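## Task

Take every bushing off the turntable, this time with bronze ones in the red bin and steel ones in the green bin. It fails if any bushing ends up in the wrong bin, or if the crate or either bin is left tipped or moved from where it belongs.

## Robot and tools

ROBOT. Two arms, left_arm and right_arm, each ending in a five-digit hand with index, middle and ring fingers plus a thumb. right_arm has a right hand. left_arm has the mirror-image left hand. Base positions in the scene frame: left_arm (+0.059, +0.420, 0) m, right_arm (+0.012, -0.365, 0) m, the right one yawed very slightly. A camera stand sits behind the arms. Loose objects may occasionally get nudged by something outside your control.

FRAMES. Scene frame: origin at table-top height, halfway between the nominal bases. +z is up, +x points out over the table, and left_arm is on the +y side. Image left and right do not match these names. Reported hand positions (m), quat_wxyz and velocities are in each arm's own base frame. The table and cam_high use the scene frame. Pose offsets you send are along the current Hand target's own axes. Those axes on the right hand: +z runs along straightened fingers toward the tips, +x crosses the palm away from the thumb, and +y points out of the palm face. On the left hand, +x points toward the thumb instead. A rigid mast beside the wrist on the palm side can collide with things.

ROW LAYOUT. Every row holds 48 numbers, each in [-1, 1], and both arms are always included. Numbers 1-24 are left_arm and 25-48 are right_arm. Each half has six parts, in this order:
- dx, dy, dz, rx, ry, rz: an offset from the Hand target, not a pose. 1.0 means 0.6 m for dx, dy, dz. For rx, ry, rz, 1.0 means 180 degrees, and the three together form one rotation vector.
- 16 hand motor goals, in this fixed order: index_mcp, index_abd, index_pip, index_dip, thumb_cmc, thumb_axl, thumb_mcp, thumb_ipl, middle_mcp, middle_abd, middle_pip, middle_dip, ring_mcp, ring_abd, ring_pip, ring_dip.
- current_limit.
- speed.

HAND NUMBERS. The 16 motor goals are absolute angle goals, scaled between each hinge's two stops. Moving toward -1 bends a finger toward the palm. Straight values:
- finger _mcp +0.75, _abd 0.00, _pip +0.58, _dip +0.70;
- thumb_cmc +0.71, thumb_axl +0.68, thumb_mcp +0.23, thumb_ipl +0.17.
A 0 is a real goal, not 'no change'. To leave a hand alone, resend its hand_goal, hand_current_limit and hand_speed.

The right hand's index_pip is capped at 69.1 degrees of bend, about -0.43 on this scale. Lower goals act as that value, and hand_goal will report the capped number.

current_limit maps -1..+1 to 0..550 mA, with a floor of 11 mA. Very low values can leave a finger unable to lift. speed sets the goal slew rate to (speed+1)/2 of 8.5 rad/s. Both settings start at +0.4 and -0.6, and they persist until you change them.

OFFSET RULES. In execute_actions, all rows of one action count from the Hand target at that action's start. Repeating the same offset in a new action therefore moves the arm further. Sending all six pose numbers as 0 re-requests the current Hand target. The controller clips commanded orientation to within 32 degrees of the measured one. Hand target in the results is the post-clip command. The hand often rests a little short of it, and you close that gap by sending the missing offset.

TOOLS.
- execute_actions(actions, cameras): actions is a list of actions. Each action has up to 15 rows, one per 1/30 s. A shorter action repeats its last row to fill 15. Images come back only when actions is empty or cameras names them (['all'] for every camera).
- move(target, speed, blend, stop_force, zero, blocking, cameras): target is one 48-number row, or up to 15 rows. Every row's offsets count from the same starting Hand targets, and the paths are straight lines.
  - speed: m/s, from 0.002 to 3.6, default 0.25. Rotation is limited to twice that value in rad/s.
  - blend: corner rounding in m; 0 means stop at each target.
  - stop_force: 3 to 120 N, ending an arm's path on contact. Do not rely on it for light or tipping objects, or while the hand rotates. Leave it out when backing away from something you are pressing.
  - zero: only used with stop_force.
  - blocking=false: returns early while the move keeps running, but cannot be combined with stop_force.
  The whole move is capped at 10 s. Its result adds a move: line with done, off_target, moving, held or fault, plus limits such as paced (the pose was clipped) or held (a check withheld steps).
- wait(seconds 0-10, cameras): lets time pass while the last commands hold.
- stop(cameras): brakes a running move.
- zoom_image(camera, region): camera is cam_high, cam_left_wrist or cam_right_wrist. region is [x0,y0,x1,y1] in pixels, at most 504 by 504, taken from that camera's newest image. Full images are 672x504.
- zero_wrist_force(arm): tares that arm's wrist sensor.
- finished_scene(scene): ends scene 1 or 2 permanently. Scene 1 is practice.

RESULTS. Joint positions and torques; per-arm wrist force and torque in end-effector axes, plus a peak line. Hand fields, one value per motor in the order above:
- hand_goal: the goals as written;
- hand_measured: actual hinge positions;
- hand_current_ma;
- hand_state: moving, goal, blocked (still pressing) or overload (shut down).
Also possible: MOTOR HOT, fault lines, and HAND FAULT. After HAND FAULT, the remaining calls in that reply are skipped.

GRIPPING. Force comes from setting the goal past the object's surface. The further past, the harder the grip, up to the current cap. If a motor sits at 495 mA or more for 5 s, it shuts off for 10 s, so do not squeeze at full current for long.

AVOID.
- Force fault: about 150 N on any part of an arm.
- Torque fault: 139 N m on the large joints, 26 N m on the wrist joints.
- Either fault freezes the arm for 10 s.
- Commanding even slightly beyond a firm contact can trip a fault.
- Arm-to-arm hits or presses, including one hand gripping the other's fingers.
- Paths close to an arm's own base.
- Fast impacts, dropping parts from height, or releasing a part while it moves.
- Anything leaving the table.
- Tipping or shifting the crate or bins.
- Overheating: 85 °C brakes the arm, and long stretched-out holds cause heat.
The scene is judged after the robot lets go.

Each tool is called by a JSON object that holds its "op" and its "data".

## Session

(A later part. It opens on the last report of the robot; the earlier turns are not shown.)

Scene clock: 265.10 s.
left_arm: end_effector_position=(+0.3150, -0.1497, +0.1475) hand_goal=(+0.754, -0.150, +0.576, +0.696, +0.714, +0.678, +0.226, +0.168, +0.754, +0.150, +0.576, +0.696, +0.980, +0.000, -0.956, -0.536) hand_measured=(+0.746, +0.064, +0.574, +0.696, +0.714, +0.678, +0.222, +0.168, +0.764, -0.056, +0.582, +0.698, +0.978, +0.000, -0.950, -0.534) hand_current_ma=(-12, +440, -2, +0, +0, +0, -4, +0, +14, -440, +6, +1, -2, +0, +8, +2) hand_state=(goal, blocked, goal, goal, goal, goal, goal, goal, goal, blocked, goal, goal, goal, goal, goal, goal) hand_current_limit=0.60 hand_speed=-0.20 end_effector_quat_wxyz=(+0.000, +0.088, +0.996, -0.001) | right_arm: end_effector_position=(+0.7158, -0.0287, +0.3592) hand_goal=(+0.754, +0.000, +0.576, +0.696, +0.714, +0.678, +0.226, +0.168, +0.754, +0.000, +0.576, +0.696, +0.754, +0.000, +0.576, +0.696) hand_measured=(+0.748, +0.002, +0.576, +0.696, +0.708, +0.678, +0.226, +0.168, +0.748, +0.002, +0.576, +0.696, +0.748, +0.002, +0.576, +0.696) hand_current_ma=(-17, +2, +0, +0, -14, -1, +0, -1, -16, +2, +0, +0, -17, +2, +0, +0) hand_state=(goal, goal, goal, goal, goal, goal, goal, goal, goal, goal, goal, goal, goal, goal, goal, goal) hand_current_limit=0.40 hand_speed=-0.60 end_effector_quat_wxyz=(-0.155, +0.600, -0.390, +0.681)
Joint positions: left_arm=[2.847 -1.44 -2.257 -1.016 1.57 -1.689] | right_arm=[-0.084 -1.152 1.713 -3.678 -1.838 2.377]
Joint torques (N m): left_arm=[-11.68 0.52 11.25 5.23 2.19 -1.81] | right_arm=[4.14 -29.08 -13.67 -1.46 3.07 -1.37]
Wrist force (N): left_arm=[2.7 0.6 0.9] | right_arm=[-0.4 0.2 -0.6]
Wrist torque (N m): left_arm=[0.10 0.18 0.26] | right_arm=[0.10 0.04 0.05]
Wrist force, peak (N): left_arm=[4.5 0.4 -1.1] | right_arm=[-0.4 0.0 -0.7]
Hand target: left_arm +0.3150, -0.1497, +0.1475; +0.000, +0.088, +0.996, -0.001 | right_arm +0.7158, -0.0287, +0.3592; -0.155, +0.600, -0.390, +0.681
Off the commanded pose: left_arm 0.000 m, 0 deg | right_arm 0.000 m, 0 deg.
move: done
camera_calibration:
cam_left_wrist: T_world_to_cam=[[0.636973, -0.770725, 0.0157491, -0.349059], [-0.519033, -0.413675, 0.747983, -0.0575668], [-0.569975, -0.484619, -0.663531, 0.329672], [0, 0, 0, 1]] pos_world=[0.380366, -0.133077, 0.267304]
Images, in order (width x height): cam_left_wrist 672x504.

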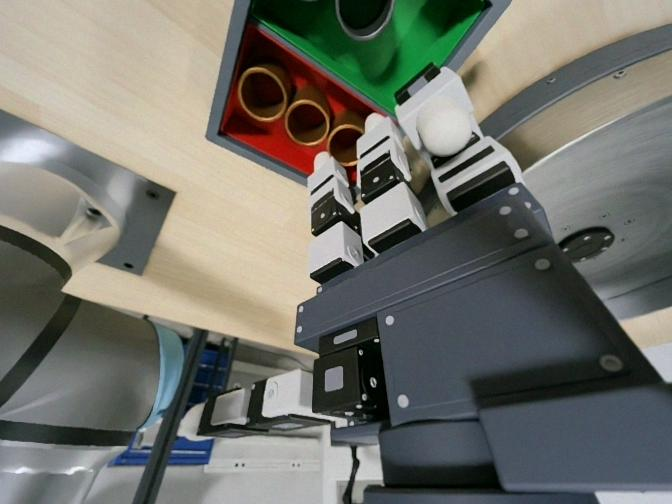

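{"op": "move", "data": {"target": [[0,0,0,0,0,0,0.754,0.092,0.576,0.696,0.714,0.678,0.226,0.168,0.754,-0.07,0.576,0.696,0.98,0,-0.956,-0.536,0.6,-0.7,0,0,0,0,0,0,0.754,0,0.576,0.696,0.714,0.678,0.226,0.168,0.754,0,0.576,0.696,0.754,0,0.576,0.696,0.4,-0.6],[0,0,-0.06,0,0,0,0.754,0.092,0.576,0.696,0.714,0.678,0.226,0.168,0.754,-0.07,0.576,0.696,0.98,0,-0.956,-0.536,0.6,-0.7,0,0,0,0,0,0,0.754,0,0.576,0.696,0.714,0.678,0.226,0.168,0.754,0,0.576,0.696,0.754,0,0.576,0.696,0.4,-0.6],[0,0,-0.18,0,0,0,0.754,0.092,0.576,0.696,0.714,0.678,0.226,0.168,0.754,-0.07,0.576,0.696,0.98,0,-0.956,-0.536,0.6,-0.7,0,0,0,0,0,0,0.754,0,0.576,0.696,0.714,0.678,0.226,0.168,0.754,0,0.576,0.696,0.754,0,0.576,0.696,0.4,-0.6]], "speed": [0.06,0.06,0.15], "cameras": ["cam_left_wrist"]}}

{"op": "zoom_image", "data": {"camera": "cam_left_wrist", "region": [200, 0, 480, 210]}}

{"op": "move", "data": {"target": [[0.0416,-0.4935,0,0,0,-0.0556,0.754,0,0.576,0.696,0.714,0.678,0.226,0.168,0.98,-0.1,-0.6,0.696,0.98,0,-0.956,-0.536,0.6,-0.2,0,0,0,0,0,0,0.754,0,0.576,0.696,0.714,0.678,0.226,0.168,0.754,0,0.576,0.696,0.754,0,0.576,0.696,0.4,-0.6],[0.0416,-0.4935,0.0342,0,0,-0.0556,0.754,0,0.576,0.696,0.714,0.678,0.226,0.168,0.98,-0.1,-0.6,0.696,0.98,0,-0.956,-0.536,0.6,-0.2,0,0,0,0,0,0,0.754,0,0.576,0.696,0.714,0.678,0.226,0.168,0.754,0,0.576,0.696,0.754,0,0.576,0.696,0.4,-0.6]], "speed": [0.3,0.12], "blend": [0.02,0], "cameras": ["cam_left_wrist","cam_high"]}}

{"op": "zoom_image", "data": {"camera": "cam_left_wrist", "region": [230, 70, 410, 205]}}

{"op": "zoom_image", "data": {"camera": "cam_high", "region": [240, 110, 340, 210]}}

Scene clock: 274.80 s.
left_arm: end_effector_position=(+0.3151, -0.1496, +0.2555) hand_goal=(+0.754, +0.092, +0.576, +0.696, +0.714, +0.678, +0.226, +0.168, +0.754, -0.070, +0.576, +0.696, +0.980, +0.000, -0.956, -0.536) hand_measured=(+0.748, +0.096, +0.574, +0.696, +0.714, +0.678, +0.222, +0.168, +0.756, -0.066, +0.578, +0.698, +0.978, +0.000, -0.950, -0.534) hand_current_ma=(-6, +2, -2, +0, +0, +0, -4, +0, +1, +3, +2, +1, -2, +0, +8, +2) hand_state=(goal, goal, goal, goal, goal, goal, goal, goal, goal, goal, goal, goal, goal, goal, goal, goal) hand_current_limit=0.60 hand_speed=-0.70 end_effector_quat_wxyz=(+0.000, +0.088, +0.996, -0.001) | right_arm: end_effector_position=(+0.7158, -0.0287, +0.3592) hand_goal=(+0.754, +0.000, +0.576, +0.696, +0.714, +0.678, +0.226, +0.168, +0.754, +0.000, +0.576, +0.696, +0.754, +0.000, +0.576, +0.696) hand_measured=(+0.748, +0.002, +0.576, +0.696, +0.708, +0.678, +0.226, +0.168, +0.748, +0.002, +0.576, +0.696, +0.748, +0.002, +0.576, +0.696) hand_current_ma=(-17, +2, +0, +0, -14, -1, +0, -1, -16, +2, +0, +0, -17, +2, +0, +0) hand_state=(goal, goal, goal, goal, goal, goal, goal, goal, goal, goal, goal, goal, goal, goal, goal, goal) hand_current_limit=0.40 hand_speed=-0.60 end_effector_quat_wxyz=(-0.155, +0.600, -0.390, +0.681)
Joint positions: left_arm=[2.848 -1.323 -2.048 -1.341 1.57 -1.689] | right_arm=[-0.084 -1.152 1.713 -3.678 -1.838 2.377]
Joint torques (N m): left_arm=[11.05 24.4 33.21 -0.15 -2.42 2.05] | right_arm=[5.15 -28.85 -13.5 -1.4 2.95 -1.32]
Wrist force (N): left_arm=[0.6 0.9 1.2] | right_arm=[-0.2 0.2 -0.4]
Wrist torque (N m): left_arm=[-0.02 0.10 0.01] | right_arm=[0.08 0.01 0.07]
Wrist force, peak (N): left_arm=[3.0 0.7 0.8] | right_arm=[-0.5 0.0 -0.7]
Hand target: left_arm +0.3151, -0.1495, +0.2555; +0.000, +0.088, +0.996, -0.001 | right_arm +0.7158, -0.0287, +0.3592; -0.155, +0.600, -0.390, +0.681
Off the commanded pose: left_arm 0.000 m, 0 deg | right_arm 0.000 m, 0 deg.
move: done
camera_calibration:
cam_left_wrist: T_world_to_cam=[[0.636966, -0.770733, 0.0156409, -0.350704], [-0.519052, -0.413788, 0.747907, -0.138235], [-0.569964, -0.48451, -0.66362, 0.401483], [0, 0, 0, 1]] pos_world=[0.380466, -0.132977, 0.375305]
Images, in order (width x height): cam_left_wrist 672x504.

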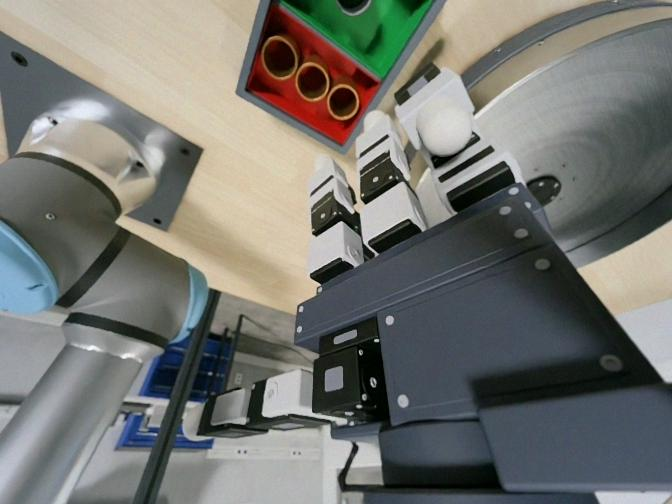

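Scaled by 1.800 from the camera's 672x504 image, which has a finer 960x720 frame.

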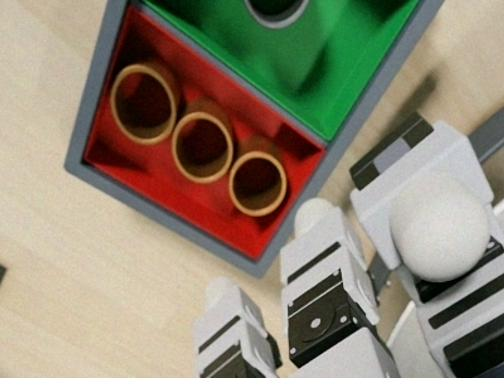

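Scene clock: 276.50 s.
left_arm: end_effector_position=(+0.2386, -0.4367, +0.2354) hand_goal=(+0.754, +0.000, +0.576, +0.696, +0.714, +0.678, +0.226, +0.168, +0.980, -0.100, -0.600, +0.696, +0.980, +0.000, -0.956, -0.536) hand_measured=(+0.752, +0.004, +0.574, +0.696, +0.714, +0.678, +0.222, +0.168, +0.978, -0.096, -0.594, +0.698, +0.978, +0.000, -0.950, -0.534) hand_current_ma=(-2, +3, -2, +0, +0, +0, -4, +0, -2, +3, +8, +1, -2, +0, +8, +2) hand_state=(goal, goal, goal, goal, goal, goal, goal, goal, goal, goal, goal, goal, goal, goal, goal, goal) hand_current_limit=0.60 hand_speed=-0.20 end_effector_quat_wxyz=(+0.000, +0.001, +1.000, -0.001) | right_arm: end_effector_position=(+0.7158, -0.0287, +0.3592) hand_goal=(+0.754, +0.000, +0.576, +0.696, +0.714, +0.678, +0.226, +0.168, +0.754, +0.000, +0.576, +0.696, +0.754, +0.000, +0.576, +0.696) hand_measured=(+0.748, +0.002, +0.576, +0.696, +0.708, +0.678, +0.226, +0.168, +0.748, +0.002, +0.576, +0.696, +0.748, +0.002, +0.576, +0.696) hand_current_ma=(-17, +2, +0, +0, -14, -1, +0, -1, -16, +2, +0, +0, -17, +2, +0, +0) hand_state=(goal, goal, goal, goal, goal, goal, goal, goal, goal, goal, goal, goal, goal, goal, goal, goal) hand_current_limit=0.40 hand_speed=-0.60 end_effector_quat_wxyz=(-0.155, +0.600, -0.390, +0.681)
Joint positions: left_arm=[2.266 -1.79 -1.642 -1.28 1.57 -2.445] | right_arm=[-0.084 -1.152 1.713 -3.678 -1.838 2.377]
Joint torques (N m): left_arm=[-12.05 17.2 12.47 5.01 2.5 -1.55] | right_arm=[4.97 -29.26 -13.58 -1.53 2.95 -1.18]
Wrist force (N): left_arm=[0.3 0.6 1.1] | right_arm=[-0.4 0.1 -0.3]
Wrist torque (N m): left_arm=[-0.01 0.16 0.20] | right_arm=[0.06 0.03 0.05]
Wrist force, peak (N): left_arm=[0.4 2.4 1.5] | right_arm=[-0.3 0.2 -0.7]
Hand target: left_arm +0.2386, -0.4367, +0.2353; +0.000, +0.001, +1.000, -0.001 | right_arm +0.7158, -0.0287, +0.3592; -0.155, +0.600, -0.390, +0.681
Off the commanded pose: left_arm 0.000 m, 0 deg | right_arm 0.000 m, 0 deg.
move: done; blend cut to 0.0103 m at target 1
camera_calibration:
cam_left_wrist: T_world_to_cam=[[0.761219, -0.648311, 0.0154666, -0.499073], [-0.439078, -0.497702, 0.748, -0.337447], [-0.477238, -0.576182, -0.663519, 0.143291], [0, 0, 0, 1]] pos_world=[0.300122, -0.408941, 0.355205]
Images, in order (width x height): cam_high 672x504, cam_left_wrist 672x504.

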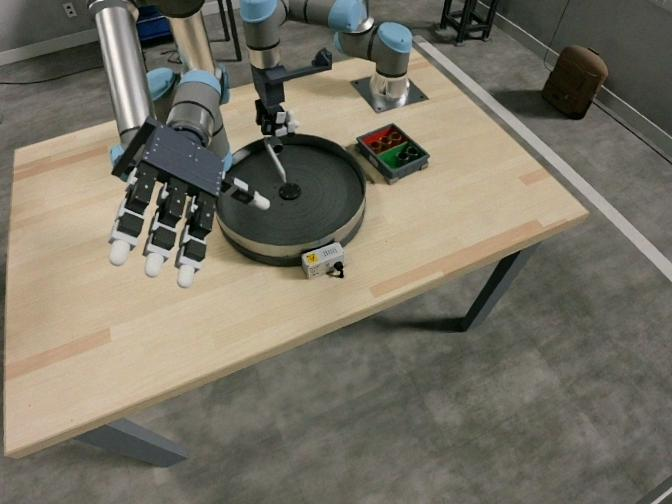

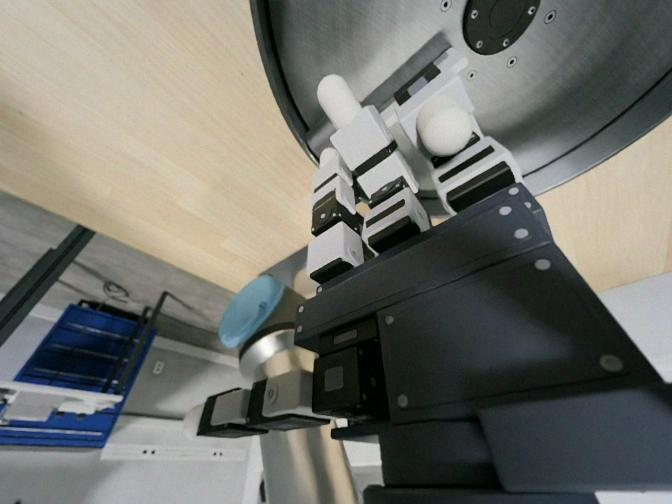

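Scaled by 2.800 from the camera's 672x504 image, which has a finer 960x720 frame.

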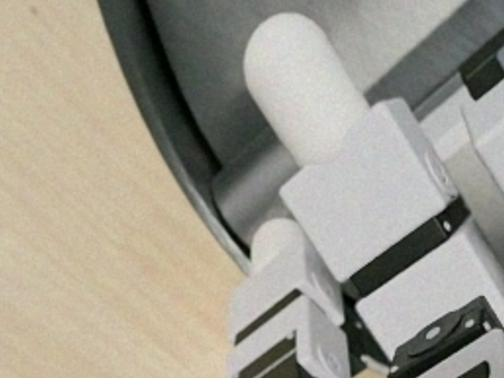

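Scaled by 5.040 from the camera's 672x504 image, which has a finer 960x720 frame.

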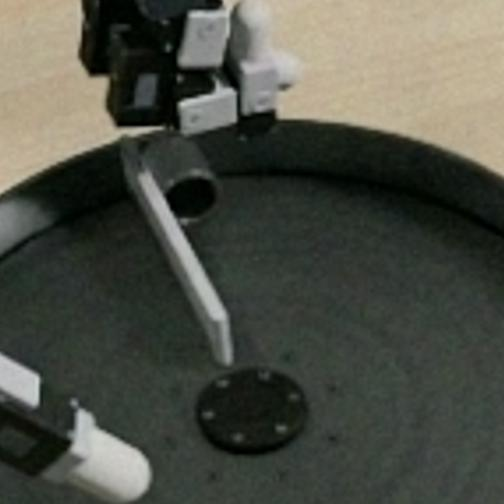

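{"op": "move", "data": {"target": [-0.0007,-0.001,0.045,0,0,0,0.754,0,0.576,0.696,0.714,0.678,0.226,0.168,0.98,-0.1,-0.6,0.696,0.98,0,-0.956,-0.536,0.6,-0.2,0,0,0,0,0,0,0.754,0,0.576,0.696,0.714,0.678,0.226,0.168,0.754,0,0.576,0.696,0.754,0,0.576,0.696,0.4,-0.6], "speed": 0.025, "stop_force": 4}}

{"op": "move", "data": {"target": [-0.0917,0,0,0,0,0,0.754,0,0.576,0.696,0.714,0.678,0.226,0.168,0.98,-0.1,-0.6,0.696,0.98,0,-0.956,-0.536,0.6,-0.2,0,0,0,0,0,0,0.754,0,0.576,0.696,0.714,0.678,0.226,0.168,0.754,0,0.576,0.696,0.754,0,0.576,0.696,0.4,-0.6], "speed": 0.05, "cameras": ["cam_left_wrist","cam_high"]}}

{"op": "zoom_image", "data": {"camera": "cam_left_wrist", "region": [230, 70, 410, 205]}}

{"op": "zoom_image", "data": {"camera": "cam_high", "region": [240, 110, 340, 210]}}

Scene clock: 281.27 s.
left_arm: end_effector_position=(+0.2389, -0.4373, +0.2115) hand_goal=(+0.754, +0.000, +0.576, +0.696, +0.714, +0.678, +0.226, +0.168, +0.980, -0.100, -0.600, +0.696, +0.980, +0.000, -0.956, -0.536) hand_measured=(+0.736, +0.004, +0.566, +0.688, +0.714, +0.678, +0.222, +0.168, +0.978, -0.096, -0.594, +0.698, +0.978, +0.000, -0.950, -0.534) hand_current_ma=(-35, +2, -15, -9, +0, +0, -4, +0, -2, +3, +8, +1, -2, +0, +8, +2) hand_state=(goal, goal, goal, goal, goal, goal, goal, goal, goal, goal, goal, goal, goal, goal, goal, goal) hand_current_limit=0.60 hand_speed=-0.20 end_effector_quat_wxyz=(+0.000, +0.001, +1.000, +0.000) | right_arm: end_effector_position=(+0.7158, -0.0287, +0.3592) hand_goal=(+0.754, +0.000, +0.576, +0.696, +0.714, +0.678, +0.226, +0.168, +0.754, +0.000, +0.576, +0.696, +0.754, +0.000, +0.576, +0.696) hand_measured=(+0.748, +0.002, +0.576, +0.696, +0.708, +0.678, +0.226, +0.168, +0.748, +0.002, +0.576, +0.696, +0.748, +0.002, +0.576, +0.696) hand_current_ma=(-17, +2, +0, +0, -14, -1, +0, -1, -16, +2, +0, +0, -17, +2, +0, +0) hand_state=(goal, goal, goal, goal, goal, goal, goal, goal, goal, goal, goal, goal, goal, goal, goal, goal) hand_current_limit=0.40 hand_speed=-0.60 end_effector_quat_wxyz=(-0.155, +0.600, -0.390, +0.681)
Joint positions: left_arm=[2.266 -1.809 -1.682 -1.221 1.57 -2.445] | right_arm=[-0.084 -1.152 1.713 -3.678 -1.838 2.377]
Joint torques (N m): left_arm=[-9.34 45.72 31.39 -0.17 2.16 -1.43] | right_arm=[5.59 -29.22 -13.75 -1.25 2.95 -1.24]
Wrist force (N): left_arm=[0.6 1.0 0.6] | right_arm=[-0.3 0.0 -0.6]
Wrist torque (N m): left_arm=[0.04 0.10 0.23] | right_arm=[0.07 0.02 0.05]
Wrist force, peak (N): left_arm=[0.6 0.9 -14.5] | right_arm=[-0.5 0.2 -0.7]
Hand target: left_arm +0.2389, -0.4373, +0.2115; +0.000, +0.001, +1.000, +0.000 (not the last commanded pose) | right_arm +0.7158, -0.0287, +0.3592; -0.155, +0.600, -0.390, +0.681
Off the commanded pose: left_arm 0.003 m, 0 deg | right_arm 0.000 m, 0 deg.
move: contact (left_arm)

Scene clock: 282.73 s.
left_arm: end_effector_position=(+0.2939, -0.4373, +0.2115) hand_goal=(+0.754, +0.000, +0.576, +0.696, +0.714, +0.678, +0.226, +0.168, +0.980, -0.100, -0.600, +0.696, +0.980, +0.000, -0.956, -0.536) hand_measured=(+0.748, +0.004, +0.572, +0.692, +0.714, +0.678, +0.222, +0.168, +0.978, -0.096, -0.594, +0.698, +0.978, +0.000, -0.950, -0.534) hand_current_ma=(-6, +3, -3, -3, +0, +0, -4, +0, -2, +3, +8, +1, -2, +0, +8, +2) hand_state=(goal, goal, goal, goal, goal, goal, goal, goal, goal, goal, goal, goal, goal, goal, goal, goal) hand_current_limit=0.60 hand_speed=-0.20 end_effector_quat_wxyz=(+0.000, +0.001, +1.000, +0.000) | right_arm: end_effector_position=(+0.7158, -0.0287, +0.3592) hand_goal=(+0.754, +0.000, +0.576, +0.696, +0.714, +0.678, +0.226, +0.168, +0.754, +0.000, +0.576, +0.696, +0.754, +0.000, +0.576, +0.696) hand_measured=(+0.748, +0.002, +0.576, +0.696, +0.708, +0.678, +0.226, +0.168, +0.748, +0.002, +0.576, +0.696, +0.748, +0.002, +0.576, +0.696) hand_current_ma=(-17, +2, +0, +0, -14, -1, +0, -1, -16, +2, +0, +0, -17, +2, +0, +0) hand_state=(goal, goal, goal, goal, goal, goal, goal, goal, goal, goal, goal, goal, goal, goal, goal, goal) hand_current_limit=0.40 hand_speed=-0.60 end_effector_quat_wxyz=(-0.155, +0.600, -0.390, +0.681)
Joint positions: left_arm=[2.336 -1.87 -1.603 -1.239 1.57 -2.375] | right_arm=[-0.084 -1.152 1.713 -3.678 -1.838 2.377]
Joint torques (N m): left_arm=[11.43 21.16 31.91 -0.27 0.76 2.11] | right_arm=[5.14 -29.09 -13.05 -1.22 3.03 -1.25]
Wrist force (N): left_arm=[0.4 0.6 0.5] | right_arm=[-0.2 0.3 -0.6]
Wrist torque (N m): left_arm=[0.04 0.10 0.00] | right_arm=[0.11 0.02 0.06]
Wrist force, peak (N): left_arm=[1.3 1.5 -1.0] | right_arm=[-0.5 0.4 -0.4]
Hand target: left_arm +0.2940, -0.4373, +0.2115; +0.000, +0.001, +1.000, +0.000 | right_arm +0.7158, -0.0287, +0.3592; -0.155, +0.600, -0.390, +0.681
Off the commanded pose: left_arm 0.000 m, 0 deg | right_arm 0.000 m, 0 deg.
move: done
camera_calibration:
cam_left_wrist: T_world_to_cam=[[0.761247, -0.648278, 0.015417, -0.541233], [-0.439028, -0.497745, 0.748, -0.295673], [-0.477239, -0.576182, -0.663519, 0.153421], [0, 0, 0, 1]] pos_world=[0.355422, -0.409641, 0.331305]
Images, in order (width x height): cam_high 672x504, cam_left_wrist 672x504.

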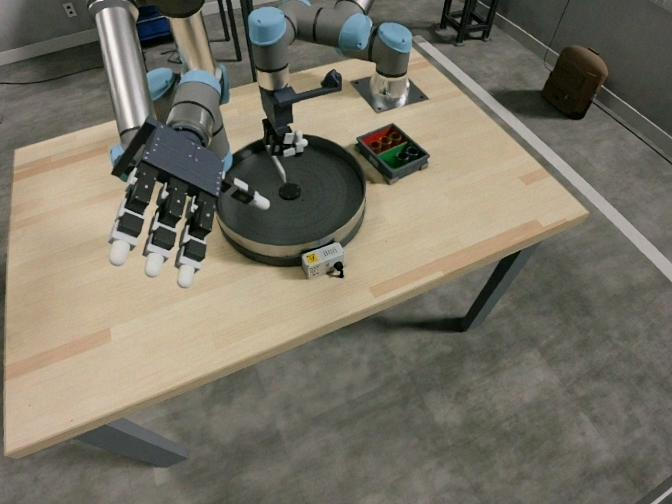

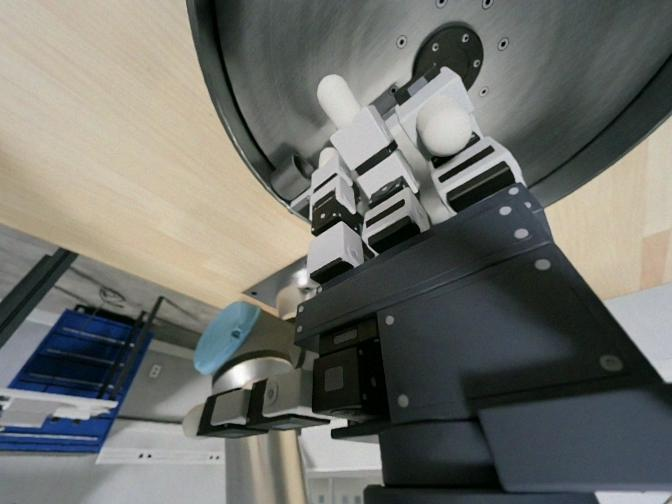

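Scaled by 2.800 from the camera's 672x504 image, which has a finer 960x720 frame.

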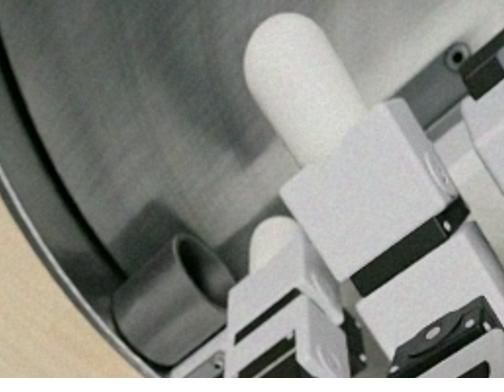

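Scaled by 5.040 from the camera's 672x504 image, which has a finer 960x720 frame.

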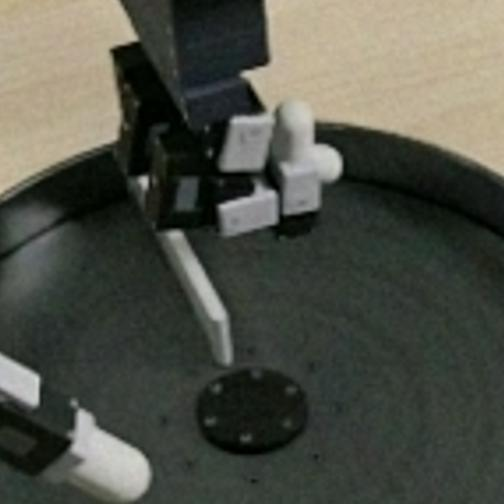

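{"op": "move", "data": {"target": [[0,0,-0.04,0,0,0,0.754,0,0.576,-0.609,0.714,0.678,0.226,0.168,0.98,0,-0.956,-0.536,0.98,0,-0.956,-0.536,0.6,-0.2,0,0,0,0,0,0,0.754,0,0.576,0.696,0.714,0.678,0.226,0.168,0.754,0,0.576,0.696,0.754,0,0.576,0.696,0.4,-0.6],[0.0917,-0.0878,-0.04,0,0,-0.5,0.754,0,0.576,-0.609,0.714,0.678,0.226,0.168,0.98,0,-0.956,-0.536,0.98,0,-0.956,-0.536,0.6,-0.2,0,0,0,0,0,0,0.754,0,0.576,0.696,0.714,0.678,0.226,0.168,0.754,0,0.576,0.696,0.754,0,0.576,0.696,0.4,-0.6]], "speed": [0.15,0.5], "blend": [0.01,0], "cameras": ["cam_left_wrist","cam_high"]}}

{"op": "zoom_image", "data": {"camera": "cam_left_wrist", "region": [200, 40, 440, 220]}}

{"op": "zoom_image", "data": {"camera": "cam_high", "region": [220, 90, 370, 210]}}

Scene clock: 307.83 s.
left_arm: end_effector_position=(+0.2389, -0.4899, +0.2356) hand_goal=(+0.754, +0.000, +0.576, -0.608, +0.714, +0.678, +0.226, +0.168, +0.980, +0.000, -0.956, -0.536, +0.980, +0.000, -0.956, -0.536) hand_measured=(+0.750, +0.004, +0.574, -0.604, +0.714, +0.678, +0.222, +0.168, +0.978, -0.004, -0.950, -0.532, +0.978, +0.000, -0.950, -0.534) hand_current_ma=(-4, +3, -2, +4, +0, +0, -4, +0, -2, -2, +8, +3, -2, +0, +8, +2) hand_state=(goal, goal, goal, goal, goal, goal, goal, goal, goal, goal, goal, goal, goal, goal, goal, goal) hand_current_limit=0.60 hand_speed=-0.20 end_effector_quat_wxyz=(+0.001, +0.707, -0.708, +0.000) | right_arm: end_effector_position=(+0.7158, -0.0287, +0.3592) hand_goal=(+0.754, +0.000, +0.576, +0.696, +0.714, +0.678, +0.226, +0.168, +0.754, +0.000, +0.576, +0.696, +0.754, +0.000, +0.576, +0.696) hand_measured=(+0.748, +0.002, +0.576, +0.696, +0.708, +0.678, +0.226, +0.168, +0.748, +0.002, +0.576, +0.696, +0.748, +0.002, +0.576, +0.696) hand_current_ma=(-17, +2, +0, +0, -14, -1, +0, -1, -16, +2, +0, +0, -17, +2, +0, +0) hand_state=(goal, goal, goal, goal, goal, goal, goal, goal, goal, goal, goal, goal, goal, goal, goal, goal) hand_current_limit=0.40 hand_speed=-0.60 end_effector_quat_wxyz=(-0.155, +0.600, -0.390, +0.681)
Joint positions: left_arm=[2.414 -1.755 -1.684 -1.272 1.57 -3.868] | right_arm=[-0.084 -1.152 1.713 -3.678 -1.838 2.377]
Joint torques (N m): left_arm=[-12.86 43.48 12.06 4.83 2.3 -1.64] | right_arm=[4.75 -29.57 -14.2 -1.17 3 -1.23]
Wrist force (N): left_arm=[0.4 0.6 0.8] | right_arm=[-0.2 0.0 -0.5]
Wrist torque (N m): left_arm=[0.05 0.13 0.20] | right_arm=[0.06 0.02 0.06]
Wrist force, peak (N): left_arm=[0.7 0.4 1.9] | right_arm=[-0.6 0.2 -0.7]
Hand target: left_arm +0.2389, -0.4899, +0.2356; +0.001, +0.707, -0.708, +0.000 | right_arm +0.7158, -0.0287, +0.3592; -0.155, +0.600, -0.390, +0.681
Off the commanded pose: left_arm 0.000 m, 0 deg | right_arm 0.000 m, 0 deg.
move: done
camera_calibration:
cam_left_wrist: T_world_to_cam=[[0.648372, 0.761194, 0.0140735, 0.183975], [0.498798, -0.438688, 0.747498, -0.558967], [0.575164, -0.477637, -0.664115, -0.0900796], [0, 0, 0, 1]] pos_world=[0.211338, -0.428279, 0.355414]
Images, in order (width x height): cam_high 672x504, cam_left_wrist 672x504.

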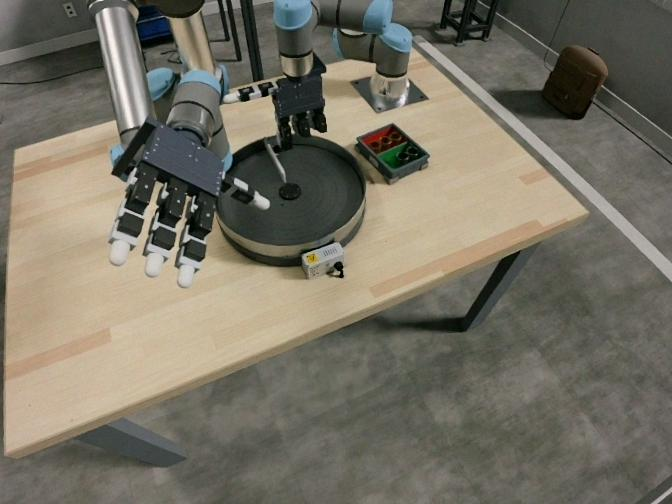

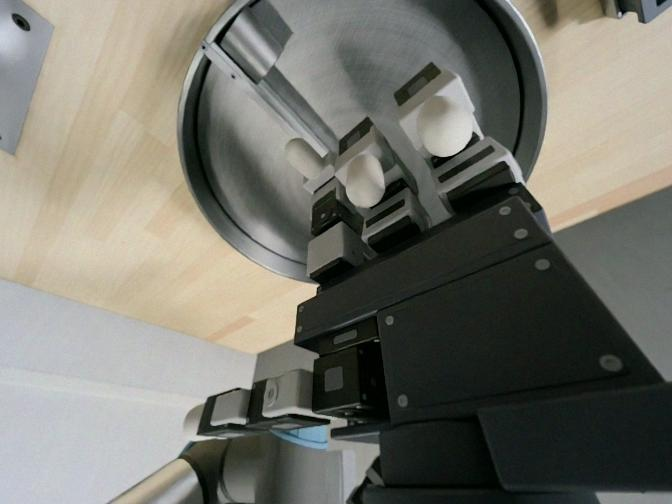

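Scaled by 2.100 from the camera's 672x504 image, which has a finer 960x720 frame.

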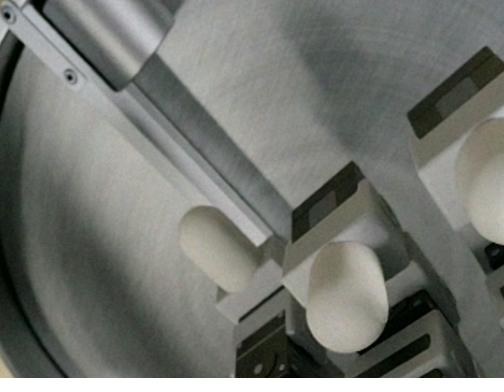

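Scaled by 3.360 from the camera's 672x504 image, which has a finer 960x720 frame.

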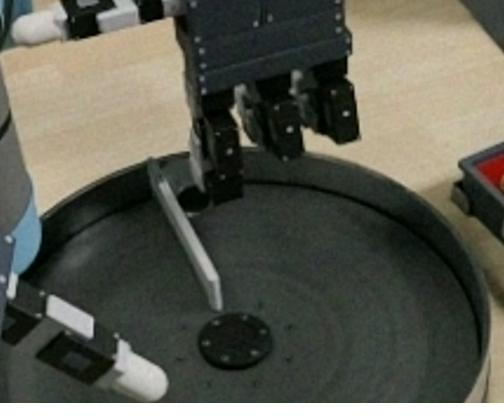

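{"op": "zoom_image", "data": {"camera": "cam_left_wrist", "region": [180, 0, 320, 105]}}

Scaled by 3.600 from the camera's 672x504 image, which has a finer 960x720 frame.

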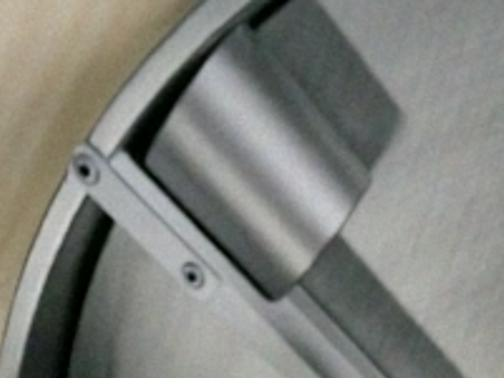

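{"op": "move", "data": {"target": [0,0.0098,0.155,0,0,0,0.754,0,0.576,-0.609,0.714,0.678,0.226,0.168,0.98,0,-0.956,-0.536,0.98,0,-0.956,-0.536,0.6,-0.2,0,0,0,0,0,0,0.754,0,0.576,0.696,0.714,0.678,0.226,0.168,0.754,0,0.576,0.696,0.754,0,0.576,0.696,0.4,-0.6], "speed": 0.08, "stop_force": 5, "cameras": ["cam_left_wrist","cam_high"]}}

{"op": "zoom_image", "data": {"camera": "cam_left_wrist", "region": [200, 0, 440, 180]}}

{"op": "zoom_image", "data": {"camera": "cam_high", "region": [220, 90, 370, 210]}}

Scene clock: 318.13 s.
left_arm: end_effector_position=(+0.2330, -0.4900, +0.1426) hand_goal=(+0.754, +0.000, +0.576, -0.608, +0.714, +0.678, +0.226, +0.168, +0.980, +0.000, -0.956, -0.536, +0.980, +0.000, -0.956, -0.536) hand_measured=(+0.750, +0.004, +0.574, -0.604, +0.714, +0.678, +0.222, +0.168, +0.978, -0.004, -0.950, -0.532, +0.978, +0.000, -0.950, -0.534) hand_current_ma=(-4, +3, -2, +4, +0, +0, -4, +0, -2, -2, +8, +3, -2, +0, +8, +2) hand_state=(goal, goal, goal, goal, goal, goal, goal, goal, goal, goal, goal, goal, goal, goal, goal, goal) hand_current_limit=0.60 hand_speed=-0.20 end_effector_quat_wxyz=(+0.001, +0.707, -0.708, +0.000) | right_arm: end_effector_position=(+0.7158, -0.0287, +0.3592) hand_goal=(+0.754, +0.000, +0.576, +0.696, +0.714, +0.678, +0.226, +0.168, +0.754, +0.000, +0.576, +0.696, +0.754, +0.000, +0.576, +0.696) hand_measured=(+0.748, +0.002, +0.576, +0.696, +0.708, +0.678, +0.226, +0.168, +0.748, +0.002, +0.576, +0.696, +0.748, +0.002, +0.576, +0.696) hand_current_ma=(-17, +2, +0, +0, -14, -1, +0, -1, -16, +2, +0, +0, -17, +2, +0, +0) hand_state=(goal, goal, goal, goal, goal, goal, goal, goal, goal, goal, goal, goal, goal, goal, goal, goal) hand_current_limit=0.40 hand_speed=-0.60 end_effector_quat_wxyz=(-0.155, +0.600, -0.390, +0.681)
Joint positions: left_arm=[2.407 -1.838 -1.839 -1.035 1.57 -3.875] | right_arm=[-0.084 -1.152 1.713 -3.678 -1.838 2.377]
Joint torques (N m): left_arm=[-12.11 18.52 10.59 4.86 -2.36 -1.75] | right_arm=[4.96 -30.19 -13.04 -1.14 2.96 -1.17]
Wrist force (N): left_arm=[0.8 0.8 0.7] | right_arm=[-0.1 0.0 -0.6]
Wrist torque (N m): left_arm=[0.09 0.07 0.23] | right_arm=[0.08 0.00 0.07]
Wrist force, peak (N): left_arm=[1.0 1.1 1.0] | right_arm=[-0.5 0.2 -0.8]
Hand target: left_arm +0.2330, -0.4900, +0.1426; +0.001, +0.707, -0.708, +0.000 | right_arm +0.7158, -0.0287, +0.3592; -0.155, +0.600, -0.390, +0.681
Off the commanded pose: left_arm 0.000 m, 0 deg | right_arm 0.000 m, 0 deg.
move: done
camera_calibration:
cam_left_wrist: T_world_to_cam=[[0.648372, 0.761194, 0.0140735, 0.189186], [0.498798, -0.438688, 0.747498, -0.486551], [0.575164, -0.477637, -0.664115, -0.148497], [0, 0, 0, 1]] pos_world=[0.205438, -0.428379, 0.262414]
Images, in order (width x height): cam_high 672x504, cam_left_wrist 672x504.

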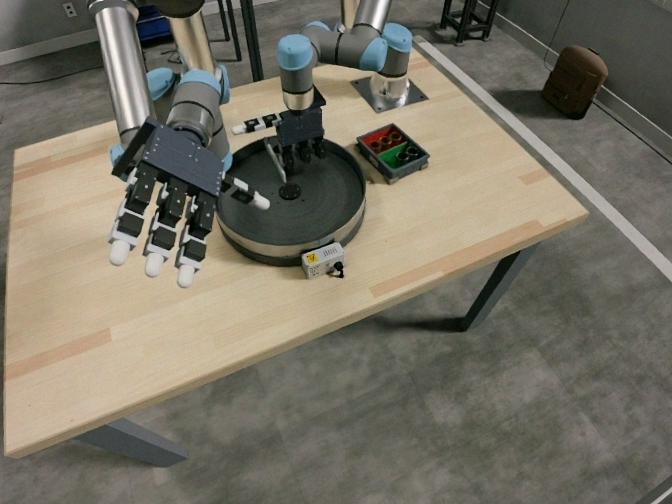

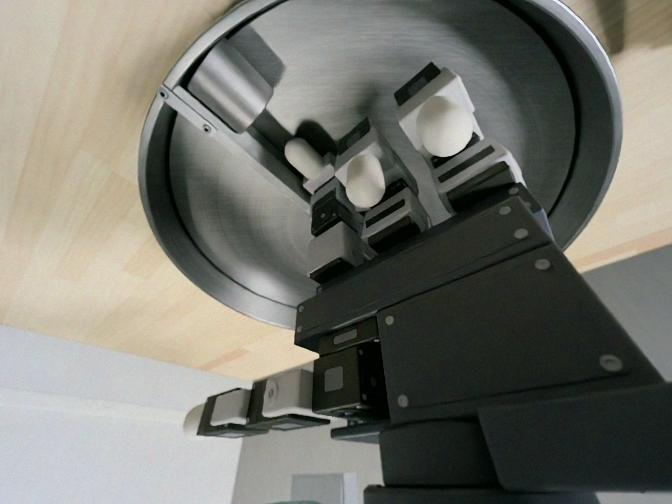

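Scaled by 2.100 from the camera's 672x504 image, which has a finer 960x720 frame.

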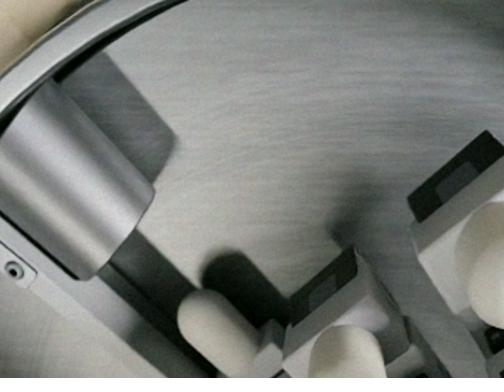

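Scaled by 3.360 from the camera's 672x504 image, which has a finer 960x720 frame.

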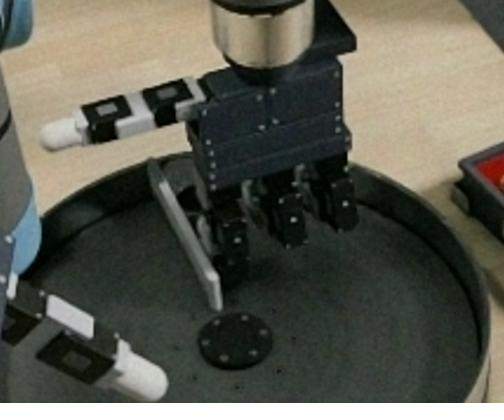

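{"op": "zoom_image", "data": {"camera": "cam_left_wrist", "region": [190, 20, 330, 200]}}

Scaled by 2.800 from the camera's 672x504 image, which has a finer 960x720 frame.

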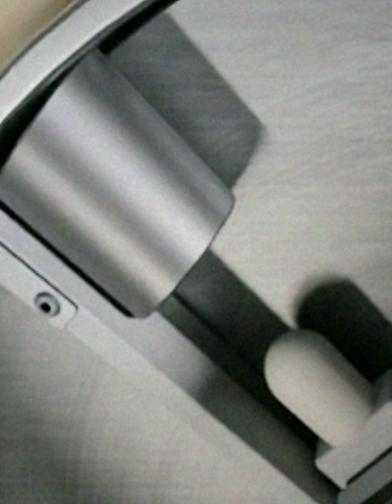

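{"op": "move", "data": {"target": [-0.001,0.0883,0,0,0,0,0.754,0,0.576,-0.609,0.714,0.678,0.226,0.168,0.98,0,-0.956,-0.536,0.98,0,-0.956,-0.536,0.6,-0.2,0,0,0,0,0,0,0.754,0,0.576,0.696,0.714,0.678,0.226,0.168,0.754,0,0.576,0.696,0.754,0,0.576,0.696,0.4,-0.6], "speed": 0.05, "stop_force": 3, "cameras": ["cam_left_wrist"]}}

{"op": "zoom_image", "data": {"camera": "cam_left_wrist", "region": [200, 40, 380, 220]}}

Scene clock: 329.43 s.
left_arm: end_effector_position=(+0.1865, -0.4894, +0.1426) hand_goal=(+0.754, +0.000, +0.576, -0.608, +0.714, +0.678, +0.226, +0.168, +0.980, +0.000, -0.956, -0.536, +0.980, +0.000, -0.956, -0.536) hand_measured=(+0.750, +0.004, +0.574, -0.604, +0.714, +0.678, +0.222, +0.168, +0.978, -0.004, -0.950, -0.532, +0.992, +0.006, -0.944, -0.534) hand_current_ma=(-3, +3, -2, +4, +0, +0, -4, +0, -2, -2, +8, +3, +19, +7, +18, +2) hand_state=(goal, goal, goal, goal, goal, goal, goal, goal, goal, goal, goal, goal, goal, goal, goal, goal) hand_current_limit=0.60 hand_speed=-0.20 end_effector_quat_wxyz=(+0.001, +0.707, -0.708, +0.000) | right_arm: end_effector_position=(+0.7158, -0.0287, +0.3592) hand_goal=(+0.754, +0.000, +0.576, +0.696, +0.714, +0.678, +0.226, +0.168, +0.754, +0.000, +0.576, +0.696, +0.754, +0.000, +0.576, +0.696) hand_measured=(+0.748, +0.002, +0.576, +0.696, +0.708, +0.678, +0.226, +0.168, +0.748, +0.002, +0.576, +0.696, +0.748, +0.002, +0.576, +0.696) hand_current_ma=(-17, +2, +0, +0, -14, -1, +0, -1, -16, +2, +0, +0, -17, +2, +0, +0) hand_state=(goal, goal, goal, goal, goal, goal, goal, goal, goal, goal, goal, goal, goal, goal, goal, goal) hand_current_limit=0.40 hand_speed=-0.60 end_effector_quat_wxyz=(-0.155, +0.600, -0.390, +0.681)
Joint positions: left_arm=[2.348 -1.783 -1.911 -1.018 1.57 -3.934] | right_arm=[-0.084 -1.152 1.713 -3.678 -1.838 2.377]
Joint torques (N m): left_arm=[11.7 15.58 28.82 -0.25 -2.22 1.95] | right_arm=[4.79 -30.25 -13.08 -1.28 2.99 -1.14]
Wrist force (N): left_arm=[0.7 0.6 1.2] | right_arm=[-0.3 0.0 -0.7]
Wrist torque (N m): left_arm=[0.10 0.19 0.03] | right_arm=[0.08 0.03 0.05]
Wrist force, peak (N): left_arm=[5.6 -7.4 -0.6] | right_arm=[-0.5 0.0 -0.7]
Hand target: left_arm +0.1865, -0.4894, +0.1426; +0.001, +0.707, -0.708, +0.000 (not the last commanded pose) | right_arm +0.7158, -0.0287, +0.3592; -0.155, +0.600, -0.390, +0.681
Off the commanded pose: left_arm 0.007 m, 0 deg | right_arm 0.000 m, 0 deg.
move: contact (left_arm)
camera_calibration:
cam_left_wrist: T_world_to_cam=[[0.648372, 0.761194, 0.0140735, 0.218814], [0.498798, -0.438688, 0.747498, -0.463143], [0.575164, -0.477637, -0.664115, -0.121522], [0, 0, 0, 1]] pos_world=[0.159038, -0.427779, 0.262414]
Images, in order (width x height): cam_left_wrist 672x504.

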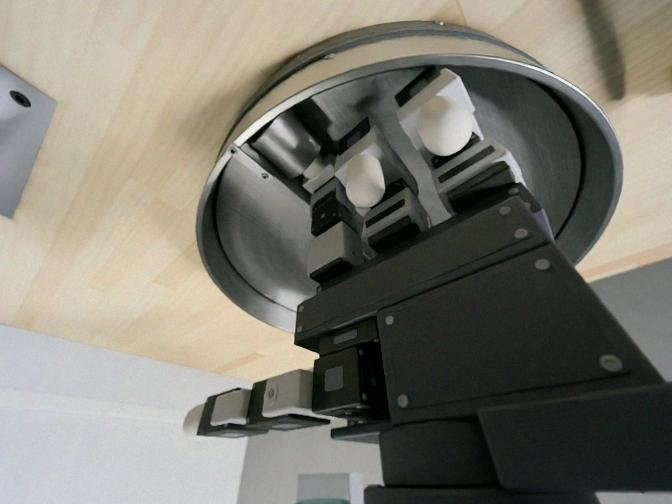

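Scaled by 2.800 from the camera's 672x504 image, which has a finer 960x720 frame.

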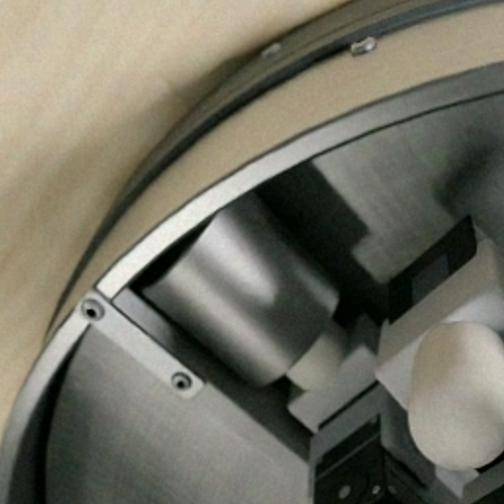

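{"op": "move", "data": {"target": [[0,0,-0.003,0,0,0,0.754,0,0.576,-0.69,0.714,0.678,0.226,0.168,0.98,0,-0.956,-0.536,0.98,0,-0.956,-0.536,0.6,-0.6,0,0,0,0,0,0,0.754,0,0.576,0.696,0.714,0.678,0.226,0.168,0.754,0,0.576,0.696,0.754,0,0.576,0.696,0.4,-0.6],[0,0,-0.0967,0,0,0,0.754,0,0.576,-0.69,0.714,0.678,0.226,0.168,0.98,0,-0.956,-0.536,0.98,0,-0.956,-0.536,0.6,-0.6,0,0,0,0,0,0,0.754,0,0.576,0.696,0.714,0.678,0.226,0.168,0.754,0,0.576,0.696,0.754,0,0.576,0.696,0.4,-0.6]], "speed": 0.06, "cameras": ["cam_left_wrist","cam_high"]}}

{"op": "zoom_image", "data": {"camera": "cam_left_wrist", "region": [200, 40, 380, 220]}}

{"op": "zoom_image", "data": {"camera": "cam_high", "region": [220, 90, 370, 210]}}

Scene clock: 334.40 s.
left_arm: end_effector_position=(+0.1866, -0.4893, +0.2006) hand_goal=(+0.754, +0.000, +0.576, -0.690, +0.714, +0.678, +0.226, +0.168, +0.980, +0.000, -0.956, -0.536, +0.980, +0.000, -0.956, -0.536) hand_measured=(+0.760, +0.002, +0.582, -0.682, +0.714, +0.678, +0.222, +0.168, +0.978, -0.004, -0.950, -0.532, +0.982, +0.002, -0.948, -0.534) hand_current_ma=(+8, +2, +7, +9, +0, +0, -4, +0, -2, -2, +8, +3, +1, +2, +9, +2) hand_state=(goal, goal, goal, goal, goal, goal, goal, goal, goal, goal, goal, goal, goal, goal, goal, goal) hand_current_limit=0.60 hand_speed=-0.60 end_effector_quat_wxyz=(+0.001, +0.707, -0.708, +0.000) | right_arm: end_effector_position=(+0.7158, -0.0287, +0.3592) hand_goal=(+0.754, +0.000, +0.576, +0.696, +0.714, +0.678, +0.226, +0.168, +0.754, +0.000, +0.576, +0.696, +0.754, +0.000, +0.576, +0.696) hand_measured=(+0.748, +0.002, +0.576, +0.696, +0.708, +0.678, +0.226, +0.168, +0.748, +0.002, +0.576, +0.696, +0.748, +0.002, +0.576, +0.696) hand_current_ma=(-17, +2, +0, +0, -14, -1, +0, -1, -16, +2, +0, +0, -17, +2, +0, +0) hand_state=(goal, goal, goal, goal, goal, goal, goal, goal, goal, goal, goal, goal, goal, goal, goal, goal) hand_current_limit=0.40 hand_speed=-0.60 end_effector_quat_wxyz=(-0.155, +0.600, -0.390, +0.681)
Joint positions: left_arm=[2.348 -1.718 -1.824 -1.17 1.57 -3.934] | right_arm=[-0.084 -1.152 1.713 -3.678 -1.838 2.377]
Joint torques (N m): left_arm=[10.57 40.41 31.43 -0.1 -0.63 1.99] | right_arm=[4.47 -29.73 -13.1 -1.14 3 -1.06]
Wrist force (N): left_arm=[0.3 1.2 1.5] | right_arm=[-0.3 0.1 -0.8]
Wrist torque (N m): left_arm=[0.18 0.12 -0.04] | right_arm=[0.10 0.03 0.06]
Wrist force, peak (N): left_arm=[0.5 0.6 2.5] | right_arm=[-0.2 0.0 -0.9]
Hand target: left_arm +0.1866, -0.4893, +0.2006; +0.001, +0.707, -0.708, +0.000 | right_arm +0.7158, -0.0287, +0.3592; -0.155, +0.600, -0.390, +0.681
Off the commanded pose: left_arm 0.000 m, 0 deg | right_arm 0.000 m, 0 deg.
move: done
camera_calibration:
cam_left_wrist: T_world_to_cam=[[0.648384, 0.761187, 0.0138746, 0.218056], [0.498893, -0.438586, 0.747495, -0.506469], [0.575068, -0.477742, -0.664123, -0.0830306], [0, 0, 0, 1]] pos_world=[0.159038, -0.427779, 0.320415]
Images, in order (width x height): cam_high 672x504, cam_left_wrist 672x504.

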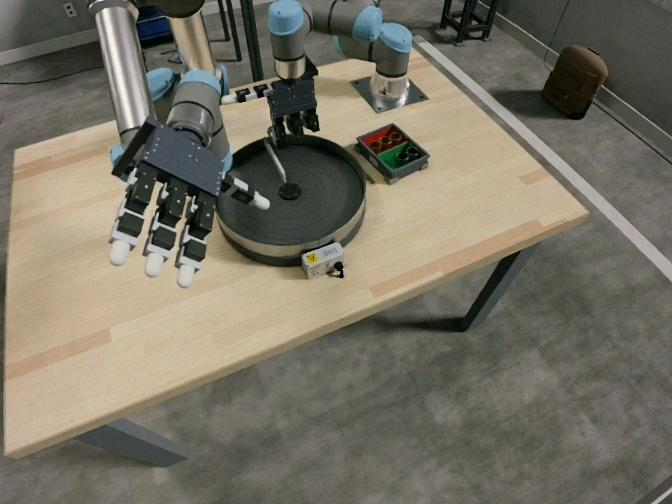

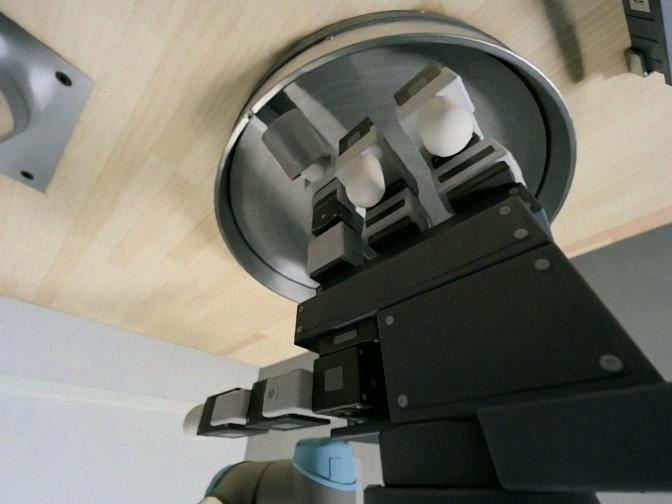

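Scaled by 2.800 from the camera's 672x504 image, which has a finer 960x720 frame.

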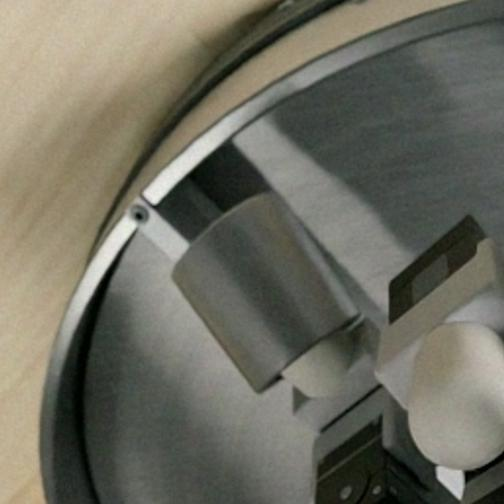

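Scaled by 3.360 from the camera's 672x504 image, which has a finer 960x720 frame.

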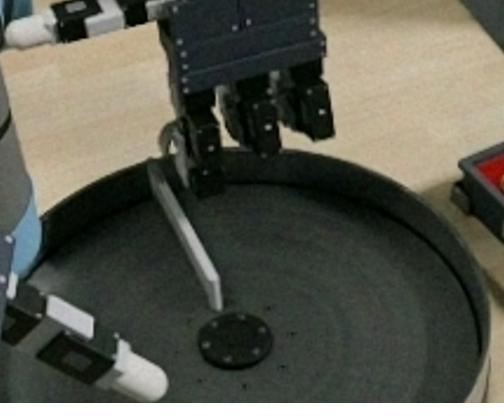

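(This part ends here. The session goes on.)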